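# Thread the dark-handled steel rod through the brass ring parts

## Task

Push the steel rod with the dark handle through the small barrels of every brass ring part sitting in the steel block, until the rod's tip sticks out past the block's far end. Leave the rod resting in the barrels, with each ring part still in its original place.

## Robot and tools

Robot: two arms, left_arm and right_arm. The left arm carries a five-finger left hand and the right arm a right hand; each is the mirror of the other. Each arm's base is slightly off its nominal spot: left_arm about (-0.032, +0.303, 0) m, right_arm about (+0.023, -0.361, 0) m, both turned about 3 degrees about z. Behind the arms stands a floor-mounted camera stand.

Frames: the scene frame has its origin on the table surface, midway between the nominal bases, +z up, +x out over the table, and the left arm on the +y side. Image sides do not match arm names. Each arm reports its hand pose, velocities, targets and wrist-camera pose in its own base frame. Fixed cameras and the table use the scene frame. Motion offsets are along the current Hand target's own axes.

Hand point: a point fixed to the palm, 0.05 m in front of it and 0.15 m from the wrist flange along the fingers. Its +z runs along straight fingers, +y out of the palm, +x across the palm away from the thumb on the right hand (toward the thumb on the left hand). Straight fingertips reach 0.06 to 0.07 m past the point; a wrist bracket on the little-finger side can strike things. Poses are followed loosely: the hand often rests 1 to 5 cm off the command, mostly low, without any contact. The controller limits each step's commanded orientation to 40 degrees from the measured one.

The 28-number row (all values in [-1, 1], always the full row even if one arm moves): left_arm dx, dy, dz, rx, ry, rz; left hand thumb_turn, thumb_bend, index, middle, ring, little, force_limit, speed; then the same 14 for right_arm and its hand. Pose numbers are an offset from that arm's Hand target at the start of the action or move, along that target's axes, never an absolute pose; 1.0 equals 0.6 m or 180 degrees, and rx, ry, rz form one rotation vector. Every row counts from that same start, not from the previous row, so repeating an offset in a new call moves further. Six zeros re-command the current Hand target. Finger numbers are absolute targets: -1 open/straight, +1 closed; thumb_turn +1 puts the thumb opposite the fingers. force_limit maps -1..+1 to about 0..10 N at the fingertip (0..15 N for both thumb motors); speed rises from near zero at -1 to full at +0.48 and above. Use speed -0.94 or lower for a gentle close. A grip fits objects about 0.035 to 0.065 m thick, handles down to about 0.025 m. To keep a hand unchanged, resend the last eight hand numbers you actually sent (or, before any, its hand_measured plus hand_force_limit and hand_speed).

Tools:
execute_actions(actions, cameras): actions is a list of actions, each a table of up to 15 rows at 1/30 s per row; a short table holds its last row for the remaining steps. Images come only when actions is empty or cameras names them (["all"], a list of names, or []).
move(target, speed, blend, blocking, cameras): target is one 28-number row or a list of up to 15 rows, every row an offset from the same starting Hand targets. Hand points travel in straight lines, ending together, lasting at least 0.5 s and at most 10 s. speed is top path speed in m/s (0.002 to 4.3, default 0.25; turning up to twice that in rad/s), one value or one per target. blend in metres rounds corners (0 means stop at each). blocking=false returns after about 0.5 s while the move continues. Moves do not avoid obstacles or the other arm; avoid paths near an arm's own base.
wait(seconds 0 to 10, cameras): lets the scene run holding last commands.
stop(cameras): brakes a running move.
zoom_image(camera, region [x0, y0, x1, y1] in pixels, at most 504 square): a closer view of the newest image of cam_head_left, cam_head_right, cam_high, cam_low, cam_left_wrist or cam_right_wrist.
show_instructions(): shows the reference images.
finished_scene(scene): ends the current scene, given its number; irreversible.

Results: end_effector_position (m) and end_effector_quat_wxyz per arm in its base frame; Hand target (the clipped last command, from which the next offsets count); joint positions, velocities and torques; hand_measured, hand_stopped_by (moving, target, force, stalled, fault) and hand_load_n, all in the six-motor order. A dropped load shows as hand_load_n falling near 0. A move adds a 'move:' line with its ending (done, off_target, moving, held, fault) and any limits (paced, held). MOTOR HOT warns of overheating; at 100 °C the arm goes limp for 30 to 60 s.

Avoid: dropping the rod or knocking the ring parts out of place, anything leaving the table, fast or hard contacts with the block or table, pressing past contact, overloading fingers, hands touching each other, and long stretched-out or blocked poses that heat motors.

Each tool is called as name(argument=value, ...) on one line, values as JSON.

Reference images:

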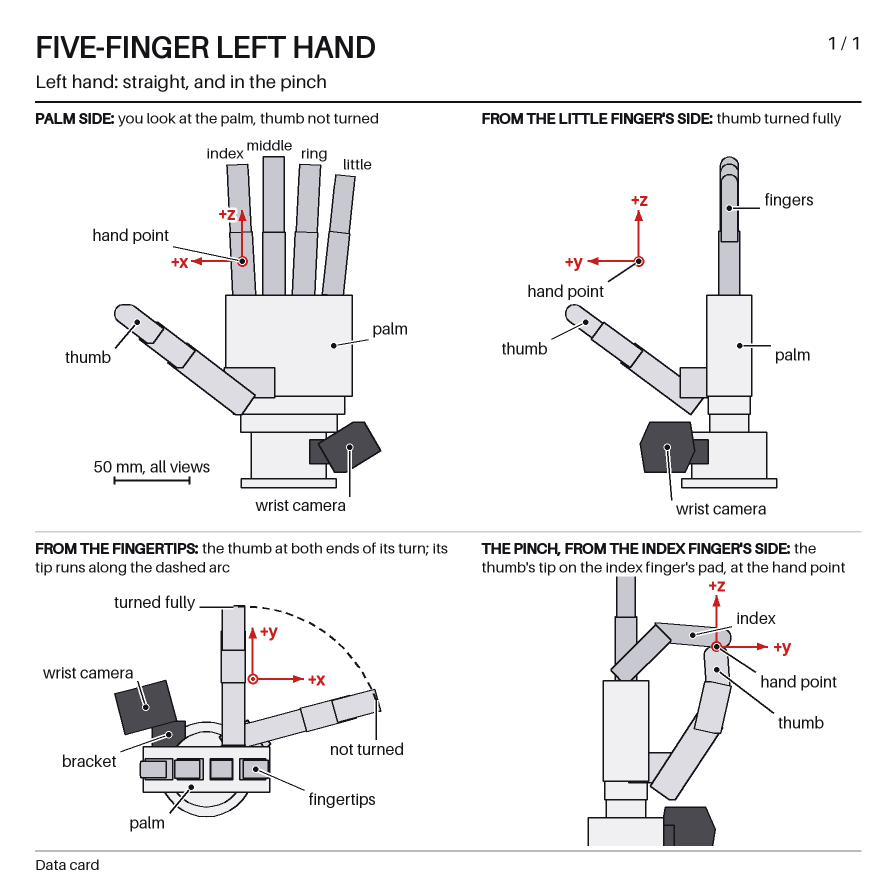

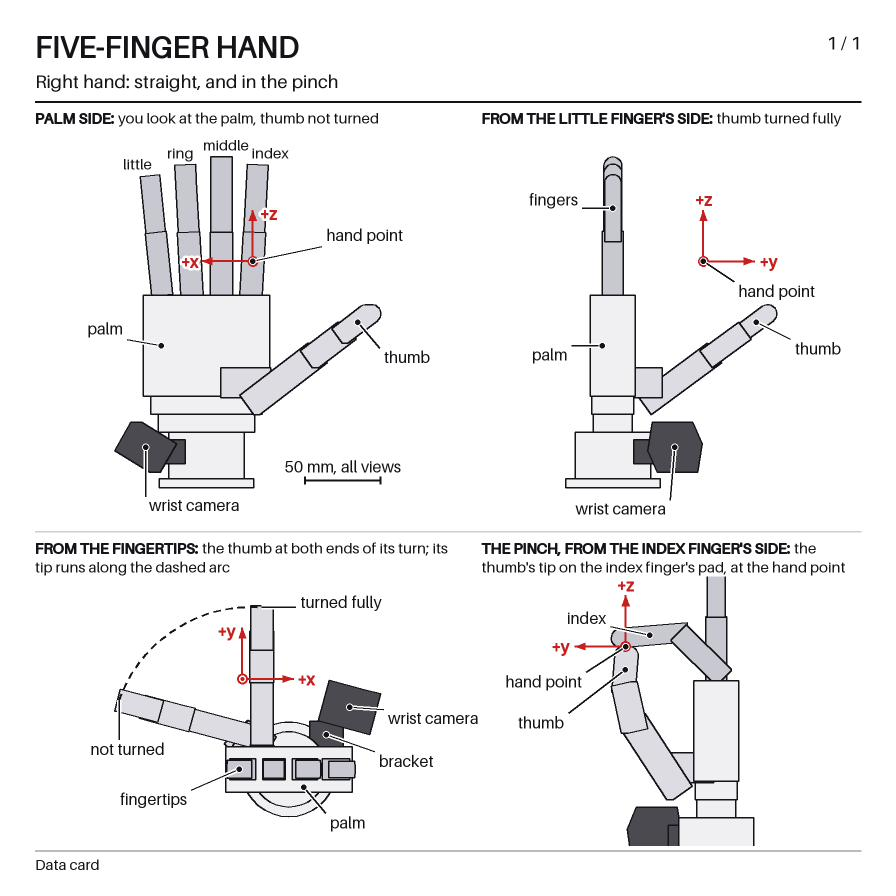

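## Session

execute_actions(actions=[])

Scene clock: 0.00 s.
left_arm: end_effector_position=(+0.3162, -0.4250, +0.3751) hand_measured=(-1.000, -1.000, -1.000, -1.000, -1.000, -1.000) hand_load_n=(+0.0, +0.0, +0.0, +0.0, +0.0, +0.0) hand_stopped_by=(target, target, target, target, target, target) hand_force_limit=0.00 hand_speed=-0.80 end_effector_quat_wxyz=(+0.381, -0.078, +0.890, -0.238) | right_arm: end_effector_position=(+0.4659, -0.0789, +0.1751) hand_measured=(-1.000, -1.000, -1.000, -1.000, -1.000, -1.000) hand_load_n=(+0.0, +0.0, +0.0, +0.0, +0.0, +0.0) hand_stopped_by=(target, target, target, target, target, target) hand_force_limit=0.00 hand_speed=-0.80 end_effector_quat_wxyz=(+0.265, -0.065, +0.912, -0.305)
Joint positions: left_arm=[-1.11 1.373 1.57 -0.945 -0.498 0.508] | right_arm=[-0.102 1.142 0.825 -0.547 0.485 1.144]
Joint velocities: within noise
Joint torques (N m): no reading
Heat: left arm: hottest wrist pitch 27 °C; right arm: hottest shoulder 29 °C.
Hand target: left_arm +0.3185, -0.4296, +0.3841; +0.384, -0.080, +0.886, -0.246 | right_arm +0.4725, -0.0795, +0.1839; +0.273, -0.063, +0.910, -0.306
camera_calibration:
cam_left_wrist: T_world_to_cam=[[-0.179414, -0.947533, 0.26456, -0.43831], [-0.937386, 0.0830515, -0.338247, 0.460968], [0.298528, -0.308681, -0.903104, 0.232012], [0, 0, 0, 1]] pos_world=[0.284203, -0.38198, 0.481411]
cam_right_wrist: T_world_to_cam=[[-0.138867, 0.707052, -0.693393, 0.245028], [0.409032, 0.678613, 0.610064, -0.248719], [0.901892, -0.198902, -0.383443, -0.256594], [0, 0, 0, 1]] pos_world=[0.36718, -0.0555009, 0.223246]

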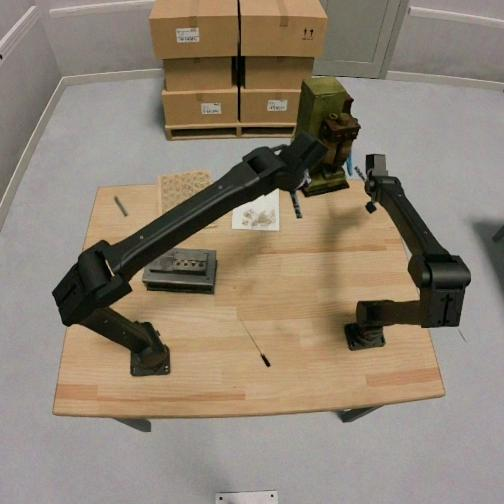

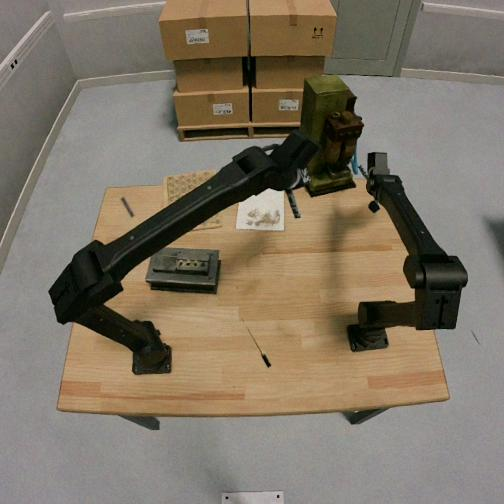

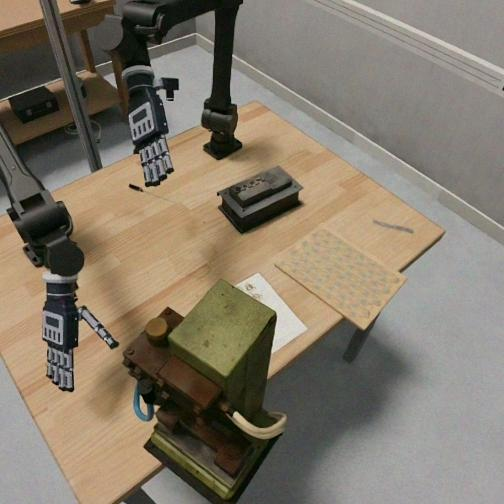

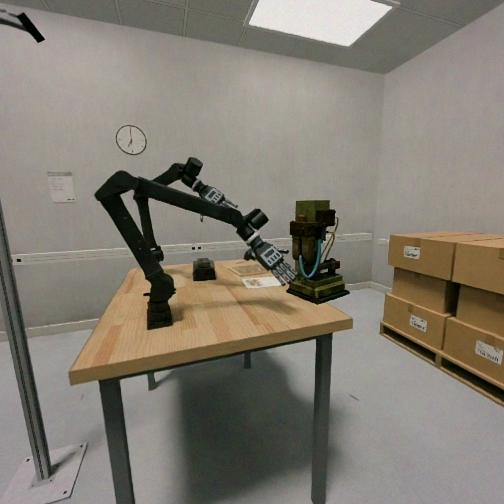

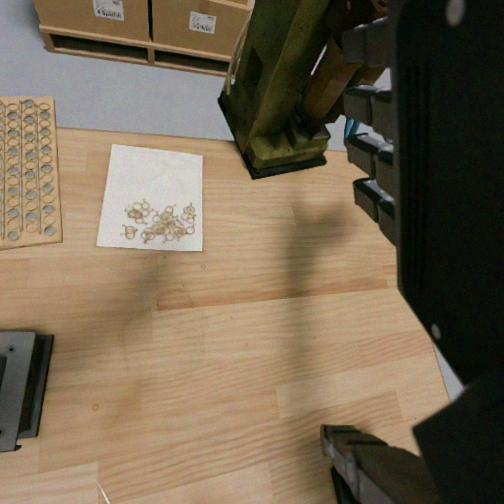

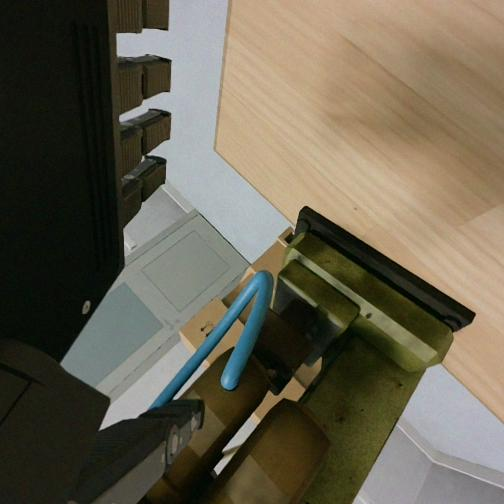

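zoom_image(camera="cam_head_left", region=[130, 235, 230, 305])

zoom_image(camera="cam_high", region=[205, 155, 315, 240])

zoom_image(camera="cam_head_left", region=[230, 305, 290, 375])

zoom_image(camera="cam_head_right", region=[130, 235, 230, 305])

zoom_image(camera="cam_head_right", region=[230, 305, 290, 375])

zoom_image(camera="cam_high", region=[110, 165, 200, 235])

Scaled by 5.040 from the camera's 504x504 image, which has a finer 720x720 frame.

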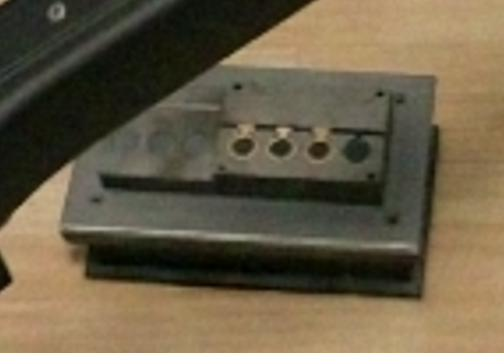

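Scaled by 4.582 from the camera's 504x504 image, which has a finer 720x720 frame.

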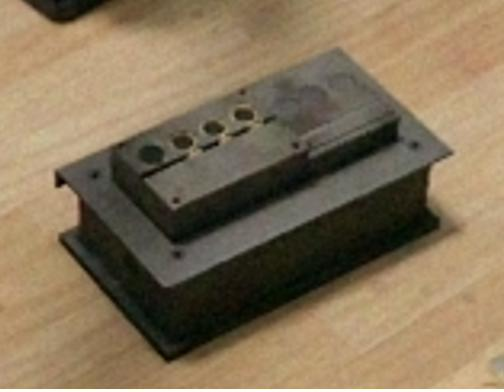

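Scaled by 7.200 from the camera's 504x504 image, which has a finer 720x720 frame.

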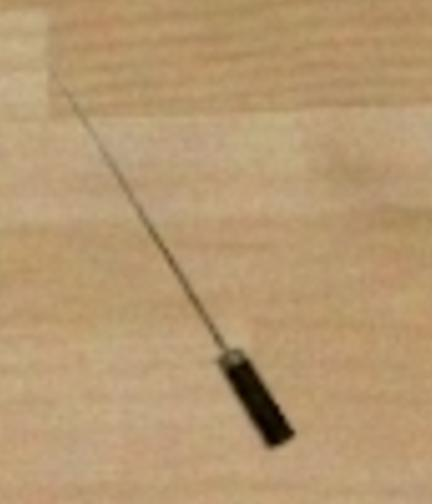

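Scaled by 5.040 from the camera's 504x504 image, which has a finer 720x720 frame.

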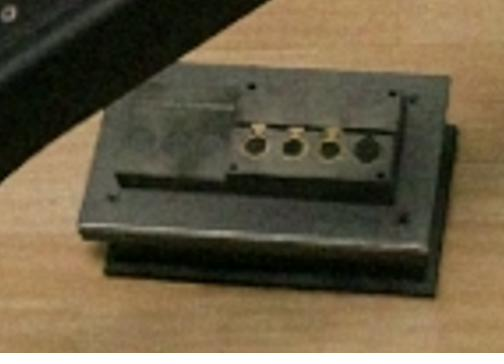

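Scaled by 7.200 from the camera's 504x504 image, which has a finer 720x720 frame.

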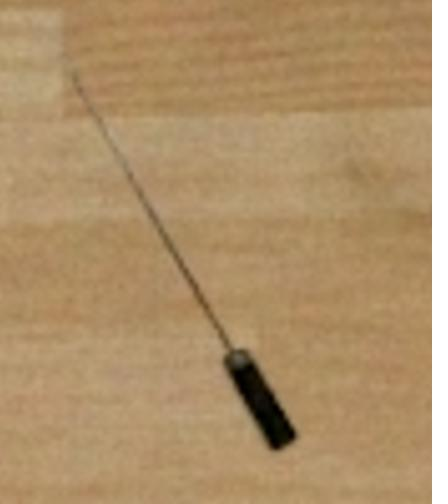

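Scaled by 5.600 from the camera's 504x504 image, which has a finer 720x720 frame.

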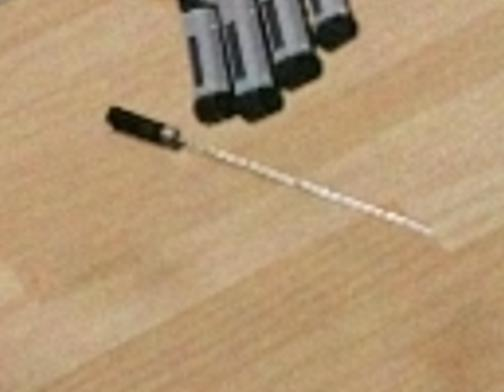

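move(target=[[0.6632,0.3258,-0.2537,0.1987,0.0543,-0.2266,1,-0.1,-0.4,-0.4,-1,-1,-0.2,0,0,0,0,0,0,0,-1,-1,-1,-1,-1,-1,0,-0.8],[0.6632,0.3258,-0.2537,0.1987,0.0543,-0.2266,1,-0.1,-0.4,-0.4,-1,-1,-0.2,0,-0.0252,0.3855,-0.58,-0.3253,-0.0523,-0.3842,-1,-1,-1,-1,-1,-1,0,-0.8]], speed=0.25, cameras=["all"])

Scene clock: 15.60 s.
left_arm: end_effector_position=(-0.0495, -0.3305, +0.1166) hand_measured=(+1.000, -0.100, -0.400, -0.400, -1.000, -1.000) hand_load_n=(+0.0, +0.0, +0.0, +0.0, -0.5, +0.0) hand_stopped_by=(target, target, target, target, target, target) hand_force_limit=-0.20 hand_speed=0.00 end_effector_quat_wxyz=(+0.218, -0.235, +0.719, -0.616) | right_arm: end_effector_position=(+0.3062, +0.2853, +0.2759) hand_measured=(-1.000, -1.000, -1.000, -1.000, -1.000, -1.000) hand_load_n=(+0.0, +0.0, +0.0, +0.0, +0.0, +0.0) hand_stopped_by=(target, target, target, target, target, target) hand_force_limit=0.00 hand_speed=-0.80 end_effector_quat_wxyz=(-0.056, +0.676, -0.733, -0.060)
Joint positions: left_arm=[-2.259 0.928 0.285 0.064 -1.302 -0.537] | right_arm=[0.542 1.431 1.485 -1.539 -0.14 0.629]
Joint torques (N m): left_arm=[-0.21 -0.67 9.01 1.51 -0.57 -0.17] | right_arm=[2.73 -11.93 11.3 0.17 -0.28 -0.21]
Heat: left arm: hottest wrist pitch 27 °C; right arm: hottest shoulder 29 °C.
Hand target: left_arm -0.0576, -0.3349, +0.1208; +0.207, -0.239, +0.716, -0.622 | right_arm +0.3109, +0.2927, +0.2847; -0.063, +0.685, -0.723, -0.060
Off the commanded pose: left_arm 0.010 m, 2 deg | right_arm 0.013 m, 2 deg.
move: off_target (right_arm)
camera_calibration:
cam_left_wrist: T_world_to_cam=[[-0.102435, -0.328719, 0.938856, -0.216272], [-0.985182, -0.0969929, -0.141449, -0.0620414], [0.137559, -0.939434, -0.313913, -0.148169], [0, 0, 0, 1]] pos_world=[-0.0628938, -0.216306, 0.14776]
cam_right_wrist: T_world_to_cam=[[-0.988655, -0.141939, -0.0491317, 0.359851], [-0.137418, 0.722695, 0.677369, -0.355922], [-0.0606378, 0.676436, -0.734001, 0.140271], [0, 0, 0, 1]] pos_world=[0.315364, 0.213416, 0.36173]

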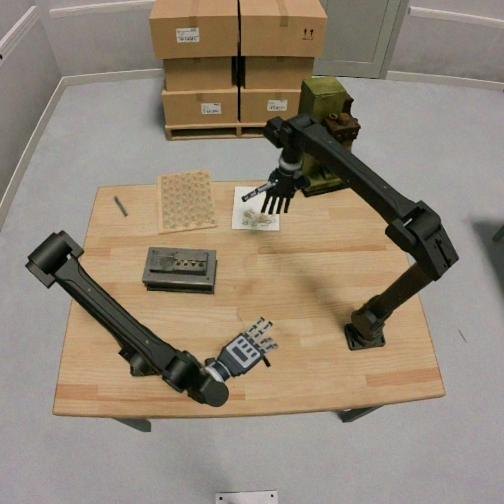

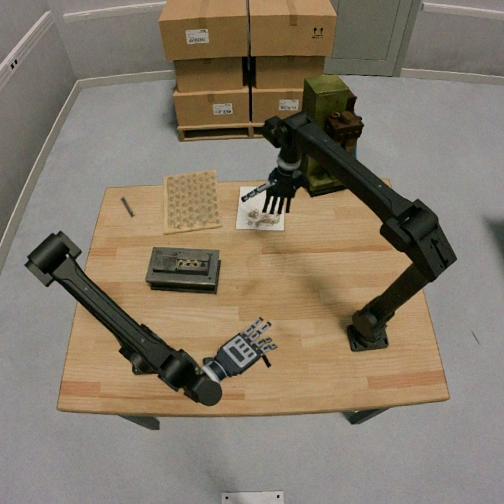

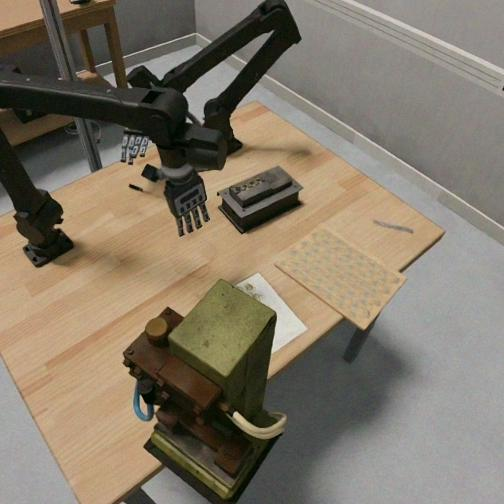

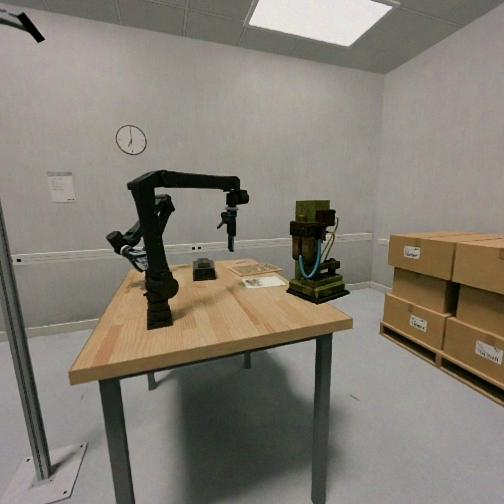

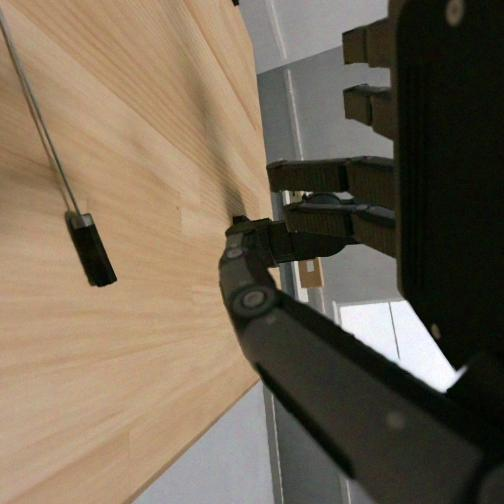

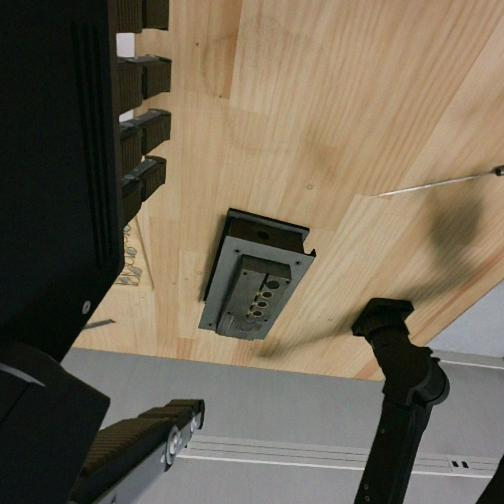

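zoom_image(camera="cam_left_wrist", region=[0, 180, 140, 310])

zoom_image(camera="cam_right_wrist", region=[185, 195, 325, 345])

Scaled by 3.600 from the camera's 504x504 image, which has a finer 720x720 frame.

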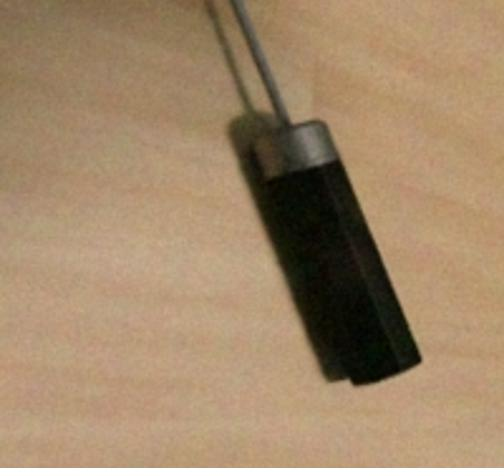

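Scaled by 3.360 from the camera's 504x504 image, which has a finer 720x720 frame.

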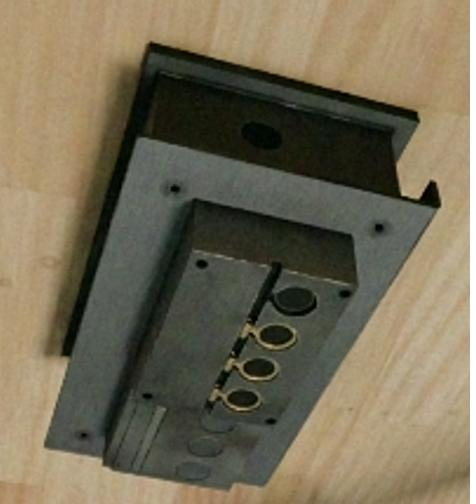

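move(target=[0.001,0.075,0.0287,0,0.0222,0,1,-0.1,-0.4,-0.4,-1,-1,-0.2,0,0,0,0,0,0,0,-1,-1,-1,-1,-1,-1,0,-0.8], speed=0.12, cameras=["cam_left_wrist","cam_right_wrist","cam_head_left"])

zoom_image(camera="cam_left_wrist", region=[0, 140, 180, 320])

Scene clock: 18.60 s.
left_arm: end_effector_position=(-0.0563, -0.3435, +0.0766) hand_measured=(+1.000, -0.100, -0.400, -0.400, -1.000, -1.000) hand_load_n=(+0.0, +0.0, +0.0, +0.0, +0.0, +0.0) hand_stopped_by=(target, target, target, target, target, target) hand_force_limit=-0.20 hand_speed=0.00 end_effector_quat_wxyz=(+0.176, -0.217, +0.723, -0.632) | right_arm: end_effector_position=(+0.3061, +0.2853, +0.2759) hand_measured=(-1.000, -1.000, -1.000, -1.000, -1.000, -1.000) hand_load_n=(+0.0, -0.5, +0.0, +0.0, +0.0, +0.0) hand_stopped_by=(target, target, target, target, target, target) hand_force_limit=0.00 hand_speed=-0.80 end_effector_quat_wxyz=(-0.056, +0.676, -0.732, -0.060)
Joint positions: left_arm=[-2.21 1.139 0.179 0.585 -1.177 -0.369] | right_arm=[0.542 1.431 1.485 -1.539 -0.14 0.629]
Joint torques (N m): left_arm=[2.02 -1.55 6.24 1.66 -0.16 0.02] | right_arm=[2.73 -11.87 11.29 0.23 -0.32 -0.18]
Heat: left arm: hottest wrist pitch 27 °C; right arm: hottest shoulder 29 °C.
Hand target: left_arm -0.0517, -0.3439, +0.0737; +0.182, -0.217, +0.723, -0.630 | right_arm +0.3109, +0.2928, +0.2847; -0.063, +0.685, -0.723, -0.060
Off the commanded pose: left_arm 0.005 m, 1 deg | right_arm 0.012 m, 2 deg.
move: off_target (right_arm)
camera_calibration:
cam_left_wrist: T_world_to_cam=[[-0.0976758, -0.292646, 0.951219, -0.172023], [-0.99419, -0.0147369, -0.106622, -0.0506117], [0.0452205, -0.956107, -0.289506, -0.184784], [0, 0, 0, 1]] pos_world=[-0.0587641, -0.227762, 0.104739]
cam_right_wrist: T_world_to_cam=[[-0.988602, -0.14229, -0.0491916, 0.359916], [-0.137714, 0.722633, 0.677374, -0.355745], [-0.0608362, 0.676428, -0.733992, 0.140399], [0, 0, 0, 1]] pos_world=[0.315364, 0.213316, 0.36173]
Images, in order (width x height): cam_head_left 504x504, cam_left_wrist 504x504, cam_right_wrist 504x504.

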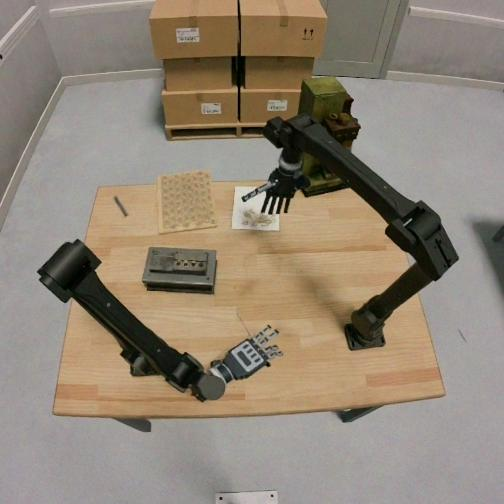

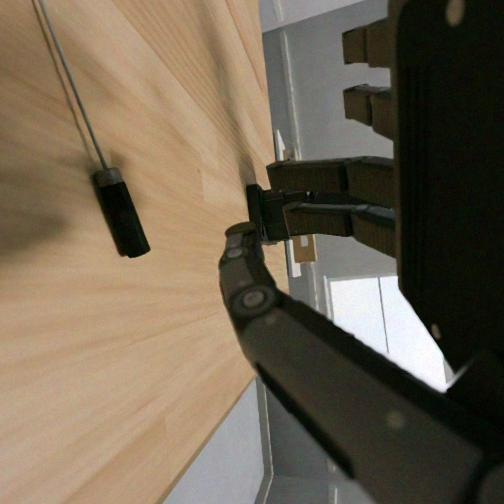

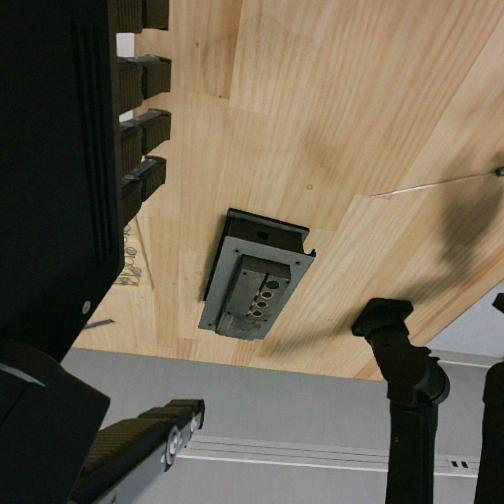

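Scaled by 2.800 from the camera's 504x504 image, which has a finer 720x720 frame.

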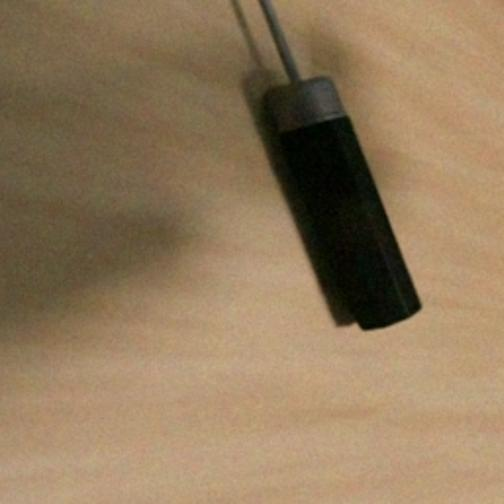

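move(target=[-0.0313,0.069,0.0022,0.011,0,0,1,-0.1,-0.4,-0.4,-1,-1,-0.2,0,0,0,0,0,0,0,-1,-1,-1,-1,-1,-1,0,-0.8], speed=0.08, cameras=["cam_left_wrist","cam_right_wrist","cam_head_left"])

zoom_image(camera="cam_left_wrist", region=[120, 80, 300, 310])

Scene clock: 21.37 s.
left_arm: end_effector_position=(-0.0442, -0.3315, +0.0348) hand_measured=(+1.000, -0.100, -0.400, -0.400, -1.000, -1.000) hand_load_n=(+0.0, +0.5, +0.0, +0.0, +0.0, +0.0) hand_stopped_by=(target, target, target, target, target, target) hand_force_limit=-0.20 hand_speed=0.00 end_effector_quat_wxyz=(+0.178, -0.215, +0.713, -0.644) | right_arm: end_effector_position=(+0.3061, +0.2853, +0.2759) hand_measured=(-1.000, -1.000, -1.000, -1.000, -1.000, -1.000) hand_load_n=(+0.0, +0.0, +0.5, +0.0, +0.0, +0.0) hand_stopped_by=(target, target, target, target, target, target) hand_force_limit=0.00 hand_speed=-0.80 end_effector_quat_wxyz=(-0.056, +0.676, -0.732, -0.060)
Joint positions: left_arm=[-2.208 1.499 0.09 1.118 -1.185 -0.294] | right_arm=[0.542 1.431 1.485 -1.539 -0.14 0.629]
Joint torques (N m): left_arm=[1.79 -2.9 2.81 1.78 -0.29 -0.01] | right_arm=[2.73 -12.04 11.32 0.21 -0.29 -0.19]
Heat: left arm: hottest wrist pitch 27 °C; right arm: hottest shoulder 29 °C.
Hand target: left_arm -0.0387, -0.3302, +0.0323; +0.186, -0.214, +0.712, -0.643 | right_arm +0.3109, +0.2928, +0.2847; -0.063, +0.685, -0.723, -0.060
Off the commanded pose: left_arm 0.006 m, 1 deg | right_arm 0.013 m, 2 deg.
move: off_target (right_arm)
camera_calibration:
cam_left_wrist: T_world_to_cam=[[-0.112335, -0.264766, 0.957747, -0.11913], [-0.992491, -0.0170481, -0.121124, -0.0429751], [0.0483972, -0.964162, -0.260863, -0.189583], [0, 0, 0, 1]] pos_world=[-0.0468597, -0.215063, 0.059436]
cam_right_wrist: T_world_to_cam=[[-0.988602, -0.14229, -0.0491916, 0.359916], [-0.137714, 0.722633, 0.677374, -0.355745], [-0.0608362, 0.676428, -0.733992, 0.140399], [0, 0, 0, 1]] pos_world=[0.315364, 0.213316, 0.36173]
Images, in order (width x height): cam_head_left 504x504, cam_left_wrist 504x504, cam_right_wrist 504x504.

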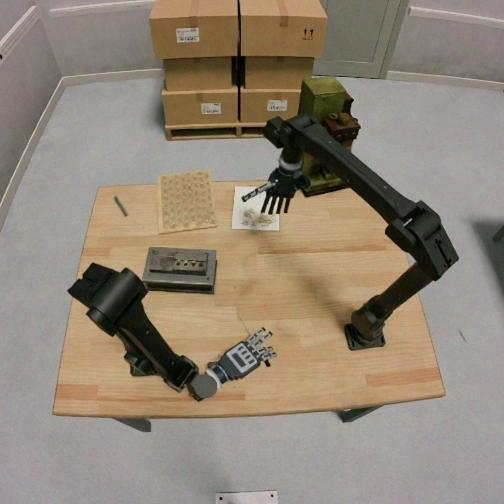

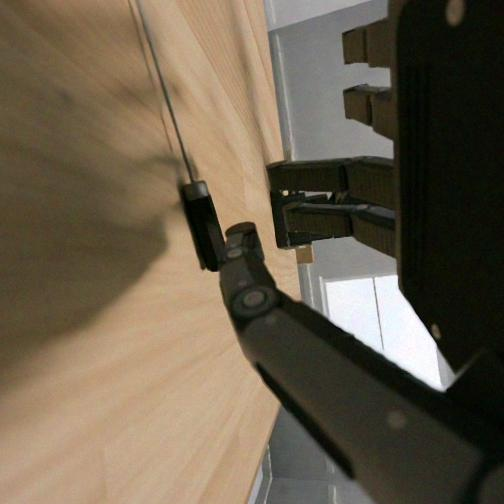

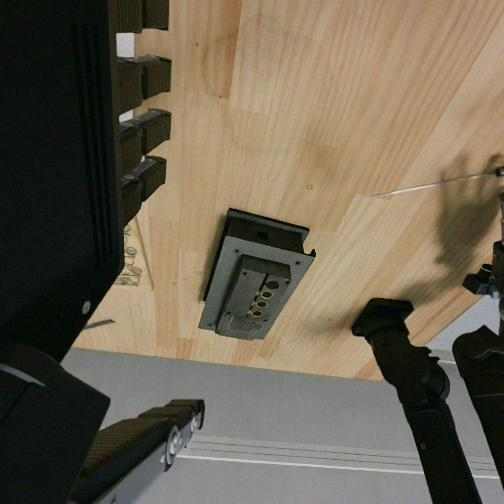

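Scaled by 2.191 from the camera's 504x504 image, which has a finer 720x720 frame.

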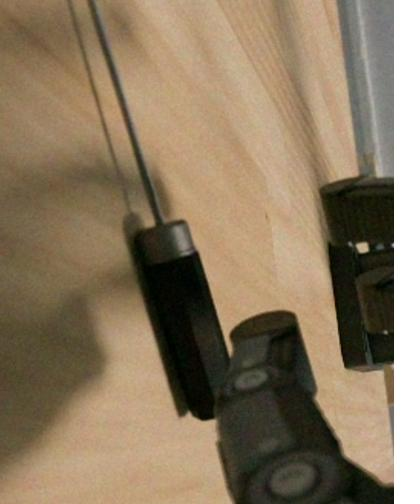

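move(target=[-0.0025,0.0365,0.003,0,0,0,1,-0.1,-0.4,-0.4,-1,-1,-0.2,0,0,0,0,0,0,0,-1,-1,-1,-1,-1,-1,0,-0.8], speed=0.05, cameras=["cam_left_wrist","cam_right_wrist","cam_head_left"])

zoom_image(camera="cam_left_wrist", region=[150, 100, 330, 320])

Scene clock: 23.77 s.
left_arm: end_effector_position=(-0.0435, -0.3308, +0.0127) hand_measured=(+1.000, -0.100, -0.400, -0.400, -1.000, -1.000) hand_load_n=(+0.0, +0.0, +0.0, +0.0, +0.0, +0.0) hand_stopped_by=(target, target, target, target, target, target) hand_force_limit=-0.20 hand_speed=0.00 end_effector_quat_wxyz=(+0.177, -0.215, +0.712, -0.645) | right_arm: end_effector_position=(+0.3061, +0.2853, +0.2759) hand_measured=(-1.000, -1.000, -1.000, -1.000, -1.000, -1.000) hand_load_n=(+0.0, +0.0, +0.0, +0.0, +0.0, +0.0) hand_stopped_by=(target, target, target, target, target, target) hand_force_limit=0.00 hand_speed=-0.80 end_effector_quat_wxyz=(-0.056, +0.676, -0.732, -0.060)
Joint positions: left_arm=[-2.208 1.722 0.09 1.347 -1.185 -0.29] | right_arm=[0.542 1.431 1.485 -1.539 -0.14 0.629]
Joint torques (N m): left_arm=[1.73 -3.96 1.05 1.72 -0.29 0.02] | right_arm=[2.67 -11.99 11.33 0.23 -0.31 -0.17]
Heat: left arm: hottest wrist pitch 27 °C; right arm: hottest shoulder 29 °C.
Hand target: left_arm -0.0380, -0.3291, +0.0104; +0.185, -0.214, +0.712, -0.643 | right_arm +0.3109, +0.2928, +0.2847; -0.063, +0.685, -0.723, -0.060
Off the commanded pose: left_arm 0.006 m, 1 deg | right_arm 0.013 m, 2 deg.
move: off_target (right_arm)
camera_calibration:
cam_left_wrist: T_world_to_cam=[[-0.112482, -0.262562, 0.958337, -0.097128], [-0.992494, -0.0169052, -0.121123, -0.0449249], [0.0480032, -0.964767, -0.25869, -0.194867], [0, 0, 0, 1]] pos_world=[-0.0461585, -0.214263, 0.0372297]
cam_right_wrist: T_world_to_cam=[[-0.988602, -0.14229, -0.0491916, 0.359916], [-0.137714, 0.722633, 0.677374, -0.355745], [-0.0608362, 0.676428, -0.733992, 0.140399], [0, 0, 0, 1]] pos_world=[0.315364, 0.213316, 0.36173]
Images, in order (width x height): cam_head_left 504x504, cam_left_wrist 504x504, cam_right_wrist 504x504.

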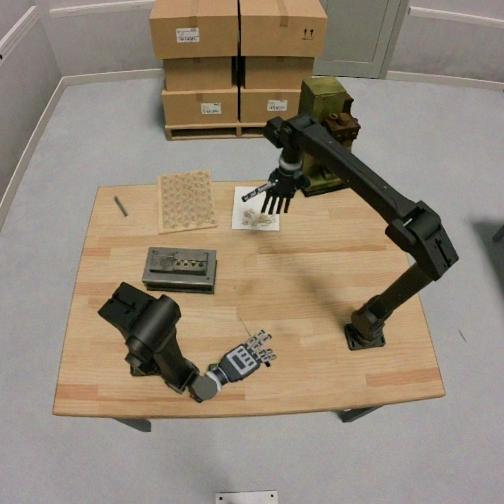

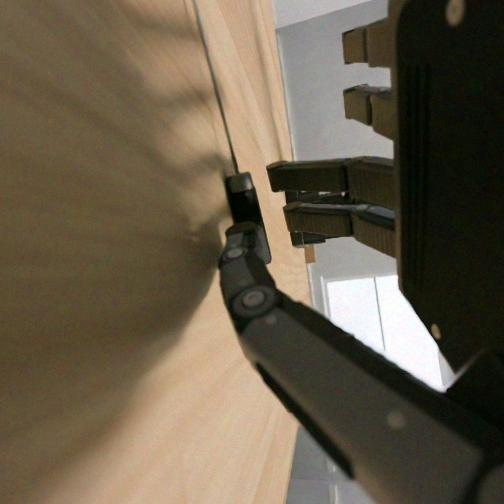

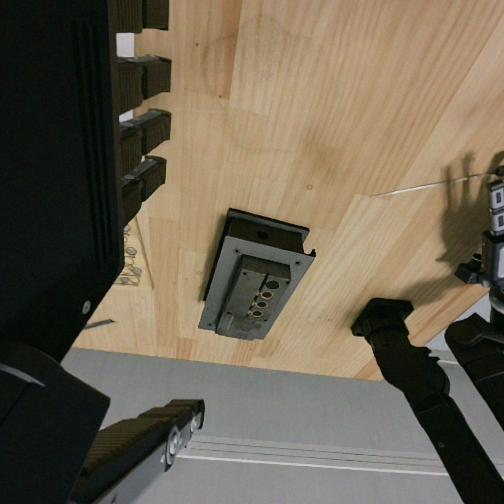

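Scaled by 2.291 from the camera's 504x504 image, which has a finer 720x720 frame.

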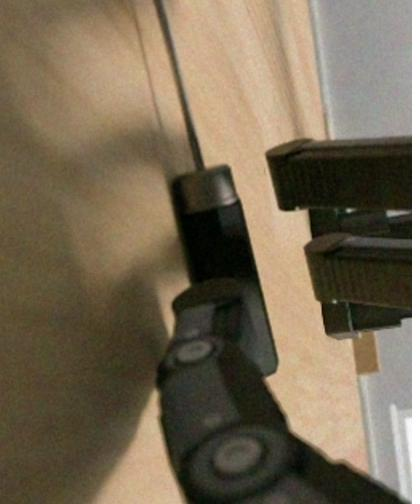

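move(target=[0.001,0.006,0,0,0,0,1,-0.1,-0.4,-0.4,-1,-1,-0.2,0,0,0,0,0,0,0,-1,-1,-1,-1,-1,-1,0,-0.8], speed=0.05, cameras=["cam_left_wrist"])

zoom_image(camera="cam_left_wrist", region=[150, 100, 330, 320])

Scene clock: 25.07 s.
left_arm: end_effector_position=(-0.0424, -0.3298, +0.0086) hand_measured=(+1.000, -0.100, -0.400, -0.400, -1.000, -1.000) hand_load_n=(+0.0, +0.0, +0.0, +0.0, +0.0, +0.0) hand_stopped_by=(target, target, target, target, target, target) hand_force_limit=-0.20 hand_speed=0.00 end_effector_quat_wxyz=(+0.180, -0.214, +0.712, -0.644) | right_arm: end_effector_position=(+0.3061, +0.2853, +0.2759) hand_measured=(-1.000, -1.000, -1.000, -1.000, -1.000, -1.000) hand_load_n=(+0.0, +0.0, +0.0, +0.0, +0.0, +0.0) hand_stopped_by=(target, target, target, target, target, target) hand_force_limit=0.00 hand_speed=-0.80 end_effector_quat_wxyz=(-0.056, +0.676, -0.732, -0.060)
Joint positions: left_arm=[-2.208 1.757 0.09 1.378 -1.187 -0.29] | right_arm=[0.542 1.431 1.485 -1.539 -0.14 0.629]
Joint torques (N m): left_arm=[1.55 -4.07 0.98 1.58 -0.29 0] | right_arm=[2.96 -12.1 11.33 0.2 -0.3 -0.19]
Heat: left arm: hottest wrist pitch 27 °C; right arm: hottest shoulder 29 °C.
Hand target: left_arm -0.0387, -0.3291, +0.0067; +0.186, -0.214, +0.712, -0.643 | right_arm +0.3109, +0.2928, +0.2847; -0.063, +0.685, -0.723, -0.060
Off the commanded pose: left_arm 0.004 m, 1 deg | right_arm 0.013 m, 2 deg.
move: off_target (right_arm)
camera_calibration:
cam_left_wrist: T_world_to_cam=[[-0.11504, -0.2658, 0.95714, -0.0939315], [-0.992032, -0.0190719, -0.12453, -0.0449094], [0.0513546, -0.96384, -0.261488, -0.194579], [0, 0, 0, 1]] pos_world=[-0.045365, -0.213366, 0.0334329]
Images, in order (width x height): cam_left_wrist 504x504.

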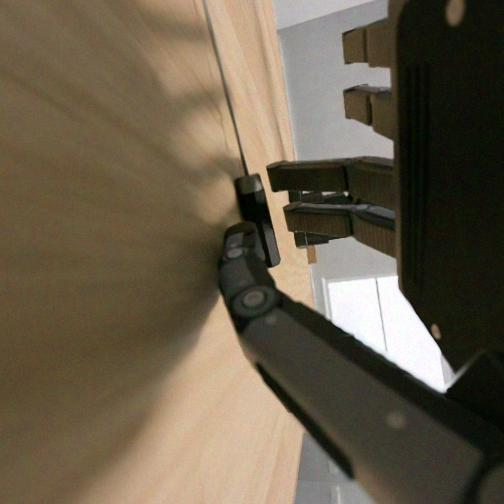

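Scaled by 2.291 from the camera's 504x504 image, which has a finer 720x720 frame.

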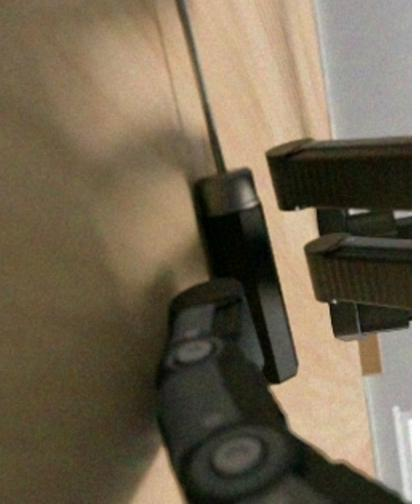

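move(target=[0,0,0,0,0,0,1,-0.1,0.3,0.3,-1,-1,-0.2,-0.85,0,0,0,0,0,0,-1,-1,-1,-1,-1,-1,0,-0.8], speed=0.05, cameras=["cam_left_wrist","cam_head_left"])

zoom_image(camera="cam_left_wrist", region=[150, 100, 330, 320])

Scene clock: 26.80 s.
left_arm: end_effector_position=(-0.0421, -0.3306, +0.0111) hand_measured=(+1.000, -0.100, +0.070, -0.056, -1.000, -1.000) hand_load_n=(+0.0, +2.0, +5.5, +2.0, +0.0, +0.0) hand_stopped_by=(target, target, force, force, target, target) hand_force_limit=-0.20 hand_speed=-0.85 end_effector_quat_wxyz=(+0.177, -0.220, +0.709, -0.647) | right_arm: end_effector_position=(+0.3061, +0.2853, +0.2759) hand_measured=(-1.000, -1.000, -1.000, -1.000, -1.000, -1.000) hand_load_n=(+0.0, +0.0, +0.0, +0.0, +0.0, +0.5) hand_stopped_by=(target, target, target, target, target, target) hand_force_limit=0.00 hand_speed=-0.80 end_effector_quat_wxyz=(-0.056, +0.676, -0.732, -0.060)
Joint positions: left_arm=[-2.208 1.758 0.09 1.393 -1.192 -0.29] | right_arm=[0.542 1.431 1.485 -1.539 -0.14 0.629]
Joint torques (N m): left_arm=[1.49 -4.07 0.95 1.29 -0.06 0.02] | right_arm=[2.9 -12.1 11.32 0.18 -0.29 -0.18]
Heat: left arm: hottest wrist pitch 27 °C; right arm: hottest shoulder 29 °C.
Hand target: left_arm -0.0387, -0.3291, +0.0067; +0.186, -0.214, +0.712, -0.643 | right_arm +0.3109, +0.2928, +0.2847; -0.063, +0.685, -0.723, -0.060
Off the commanded pose: left_arm 0.006 m, 1 deg | right_arm 0.013 m, 2 deg.
move: off_target (right_arm)
camera_calibration:
cam_left_wrist: T_world_to_cam=[[-0.106716, -0.254695, 0.961115, -0.0925067], [-0.9928, -0.0255894, -0.117016, -0.0466866], [0.0543977, -0.966683, -0.250131, -0.195639], [0, 0, 0, 1]] pos_world=[-0.0455802, -0.213877, 0.0345112]
Images, in order (width x height): cam_head_left 504x504, cam_left_wrist 504x504.

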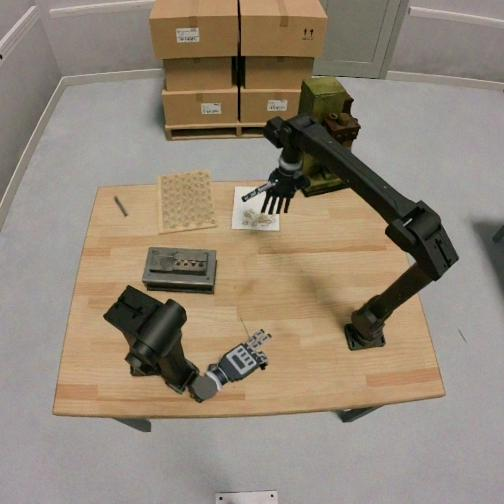

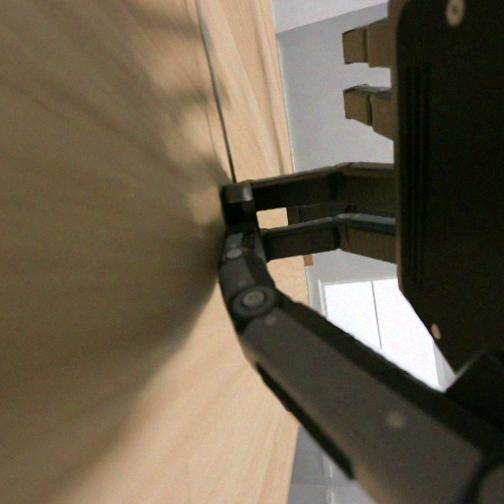

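Scaled by 2.291 from the camera's 504x504 image, which has a finer 720x720 frame.

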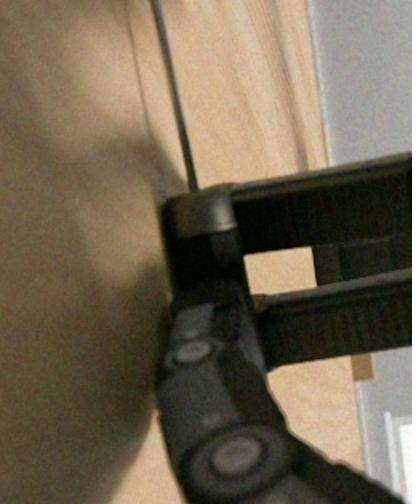

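move(target=[[0,-0.08,0,0,0,0,1,-0.1,0.3,0.3,-1,-1,-0.2,-0.85,0,0,0,0,0,0,-1,-1,-1,-1,-1,-1,0,-0.8],[0,-0.14,0,0,0,0,1,-0.1,0.32,0.32,-1,-1,0,-0.9,0,0,0,0,0,0,-1,-1,-1,-1,-1,-1,0,-0.8]], speed=[0.06, 0.1], cameras=["cam_left_wrist","cam_head_left","cam_right_wrist"])

zoom_image(camera="cam_left_wrist", region=[150, 80, 330, 300])

Scene clock: 30.70 s.
left_arm: end_effector_position=(-0.0286, -0.3231, +0.0760) hand_measured=(+1.000, -0.100, +0.076, +0.064, -1.000, -1.000) hand_load_n=(+2.0, +1.5, +3.5, +5.0, +0.0, +0.0) hand_stopped_by=(target, target, force, force, target, target) hand_force_limit=0.00 hand_speed=-0.90 end_effector_quat_wxyz=(+0.195, -0.198, +0.720, -0.635) | right_arm: end_effector_position=(+0.3061, +0.2853, +0.2759) hand_measured=(-1.000, -1.000, -1.000, -1.000, -1.000, -1.000) hand_load_n=(+0.0, +0.0, +0.0, +0.0, +0.0, +0.0) hand_stopped_by=(target, target, target, target, target, target) hand_force_limit=0.00 hand_speed=-0.80 end_effector_quat_wxyz=(-0.056, +0.676, -0.732, -0.060)
Joint positions: left_arm=[-2.171 1.048 0.092 0.668 -1.151 -0.235] | right_arm=[0.542 1.431 1.485 -1.539 -0.14 0.629]
Joint torques (N m): left_arm=[2.02 -1.96 9.11 0.61 -0.1 -0.19] | right_arm=[2.84 -12.16 11.3 0.21 -0.3 -0.18]
Heat: left arm: hottest wrist pitch 27 °C; right arm: hottest shoulder 29 °C.
Hand target: left_arm -0.0331, -0.3359, +0.0903; +0.186, -0.214, +0.712, -0.643 | right_arm +0.3109, +0.2928, +0.2847; -0.063, +0.685, -0.723, -0.060
Off the commanded pose: left_arm 0.020 m, 3 deg | right_arm 0.013 m, 2 deg.
move: off_target (left_arm, right_arm); target 2's new numbers were sent with left_arm's hand 0.019 m and 2 deg from that target
camera_calibration:
cam_left_wrist: T_world_to_cam=[[-0.151586, -0.298203, 0.942389, -0.165485], [-0.986767, -0.00986105, -0.161844, -0.0167139], [0.0575553, -0.954452, -0.292762, -0.165584], [0, 0, 0, 1]] pos_world=[-0.0320477, -0.207555, 0.10477]
cam_right_wrist: T_world_to_cam=[[-0.988602, -0.14229, -0.0491916, 0.359916], [-0.137714, 0.722633, 0.677374, -0.355745], [-0.0608362, 0.676428, -0.733992, 0.140399], [0, 0, 0, 1]] pos_world=[0.315364, 0.213316, 0.36173]
Images, in order (width x height): cam_head_left 504x504, cam_left_wrist 504x504, cam_right_wrist 504x504.

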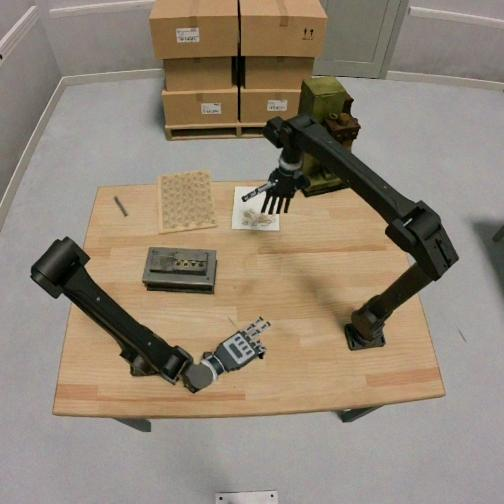

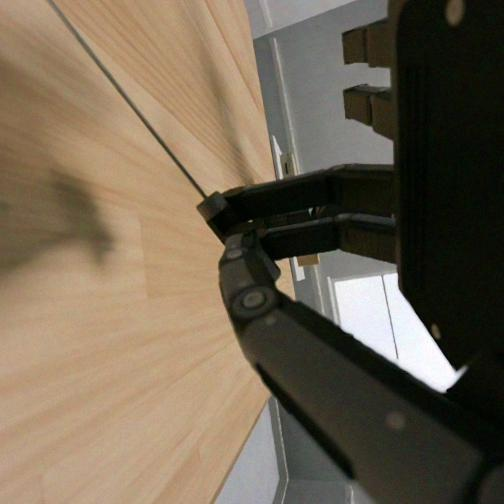

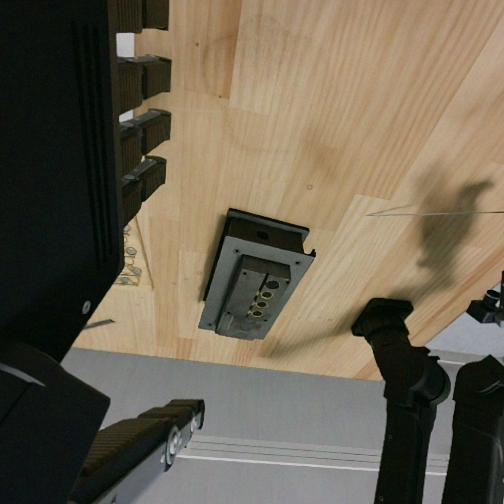

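Scaled by 2.291 from the camera's 504x504 image, which has a finer 720x720 frame.

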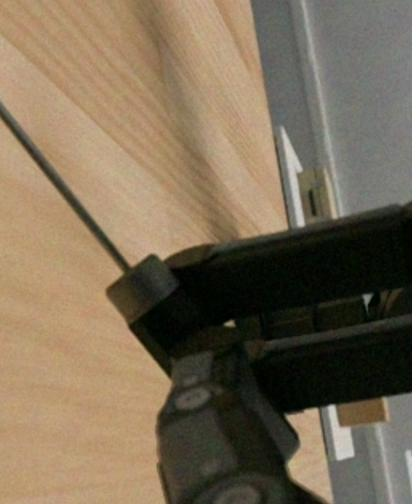

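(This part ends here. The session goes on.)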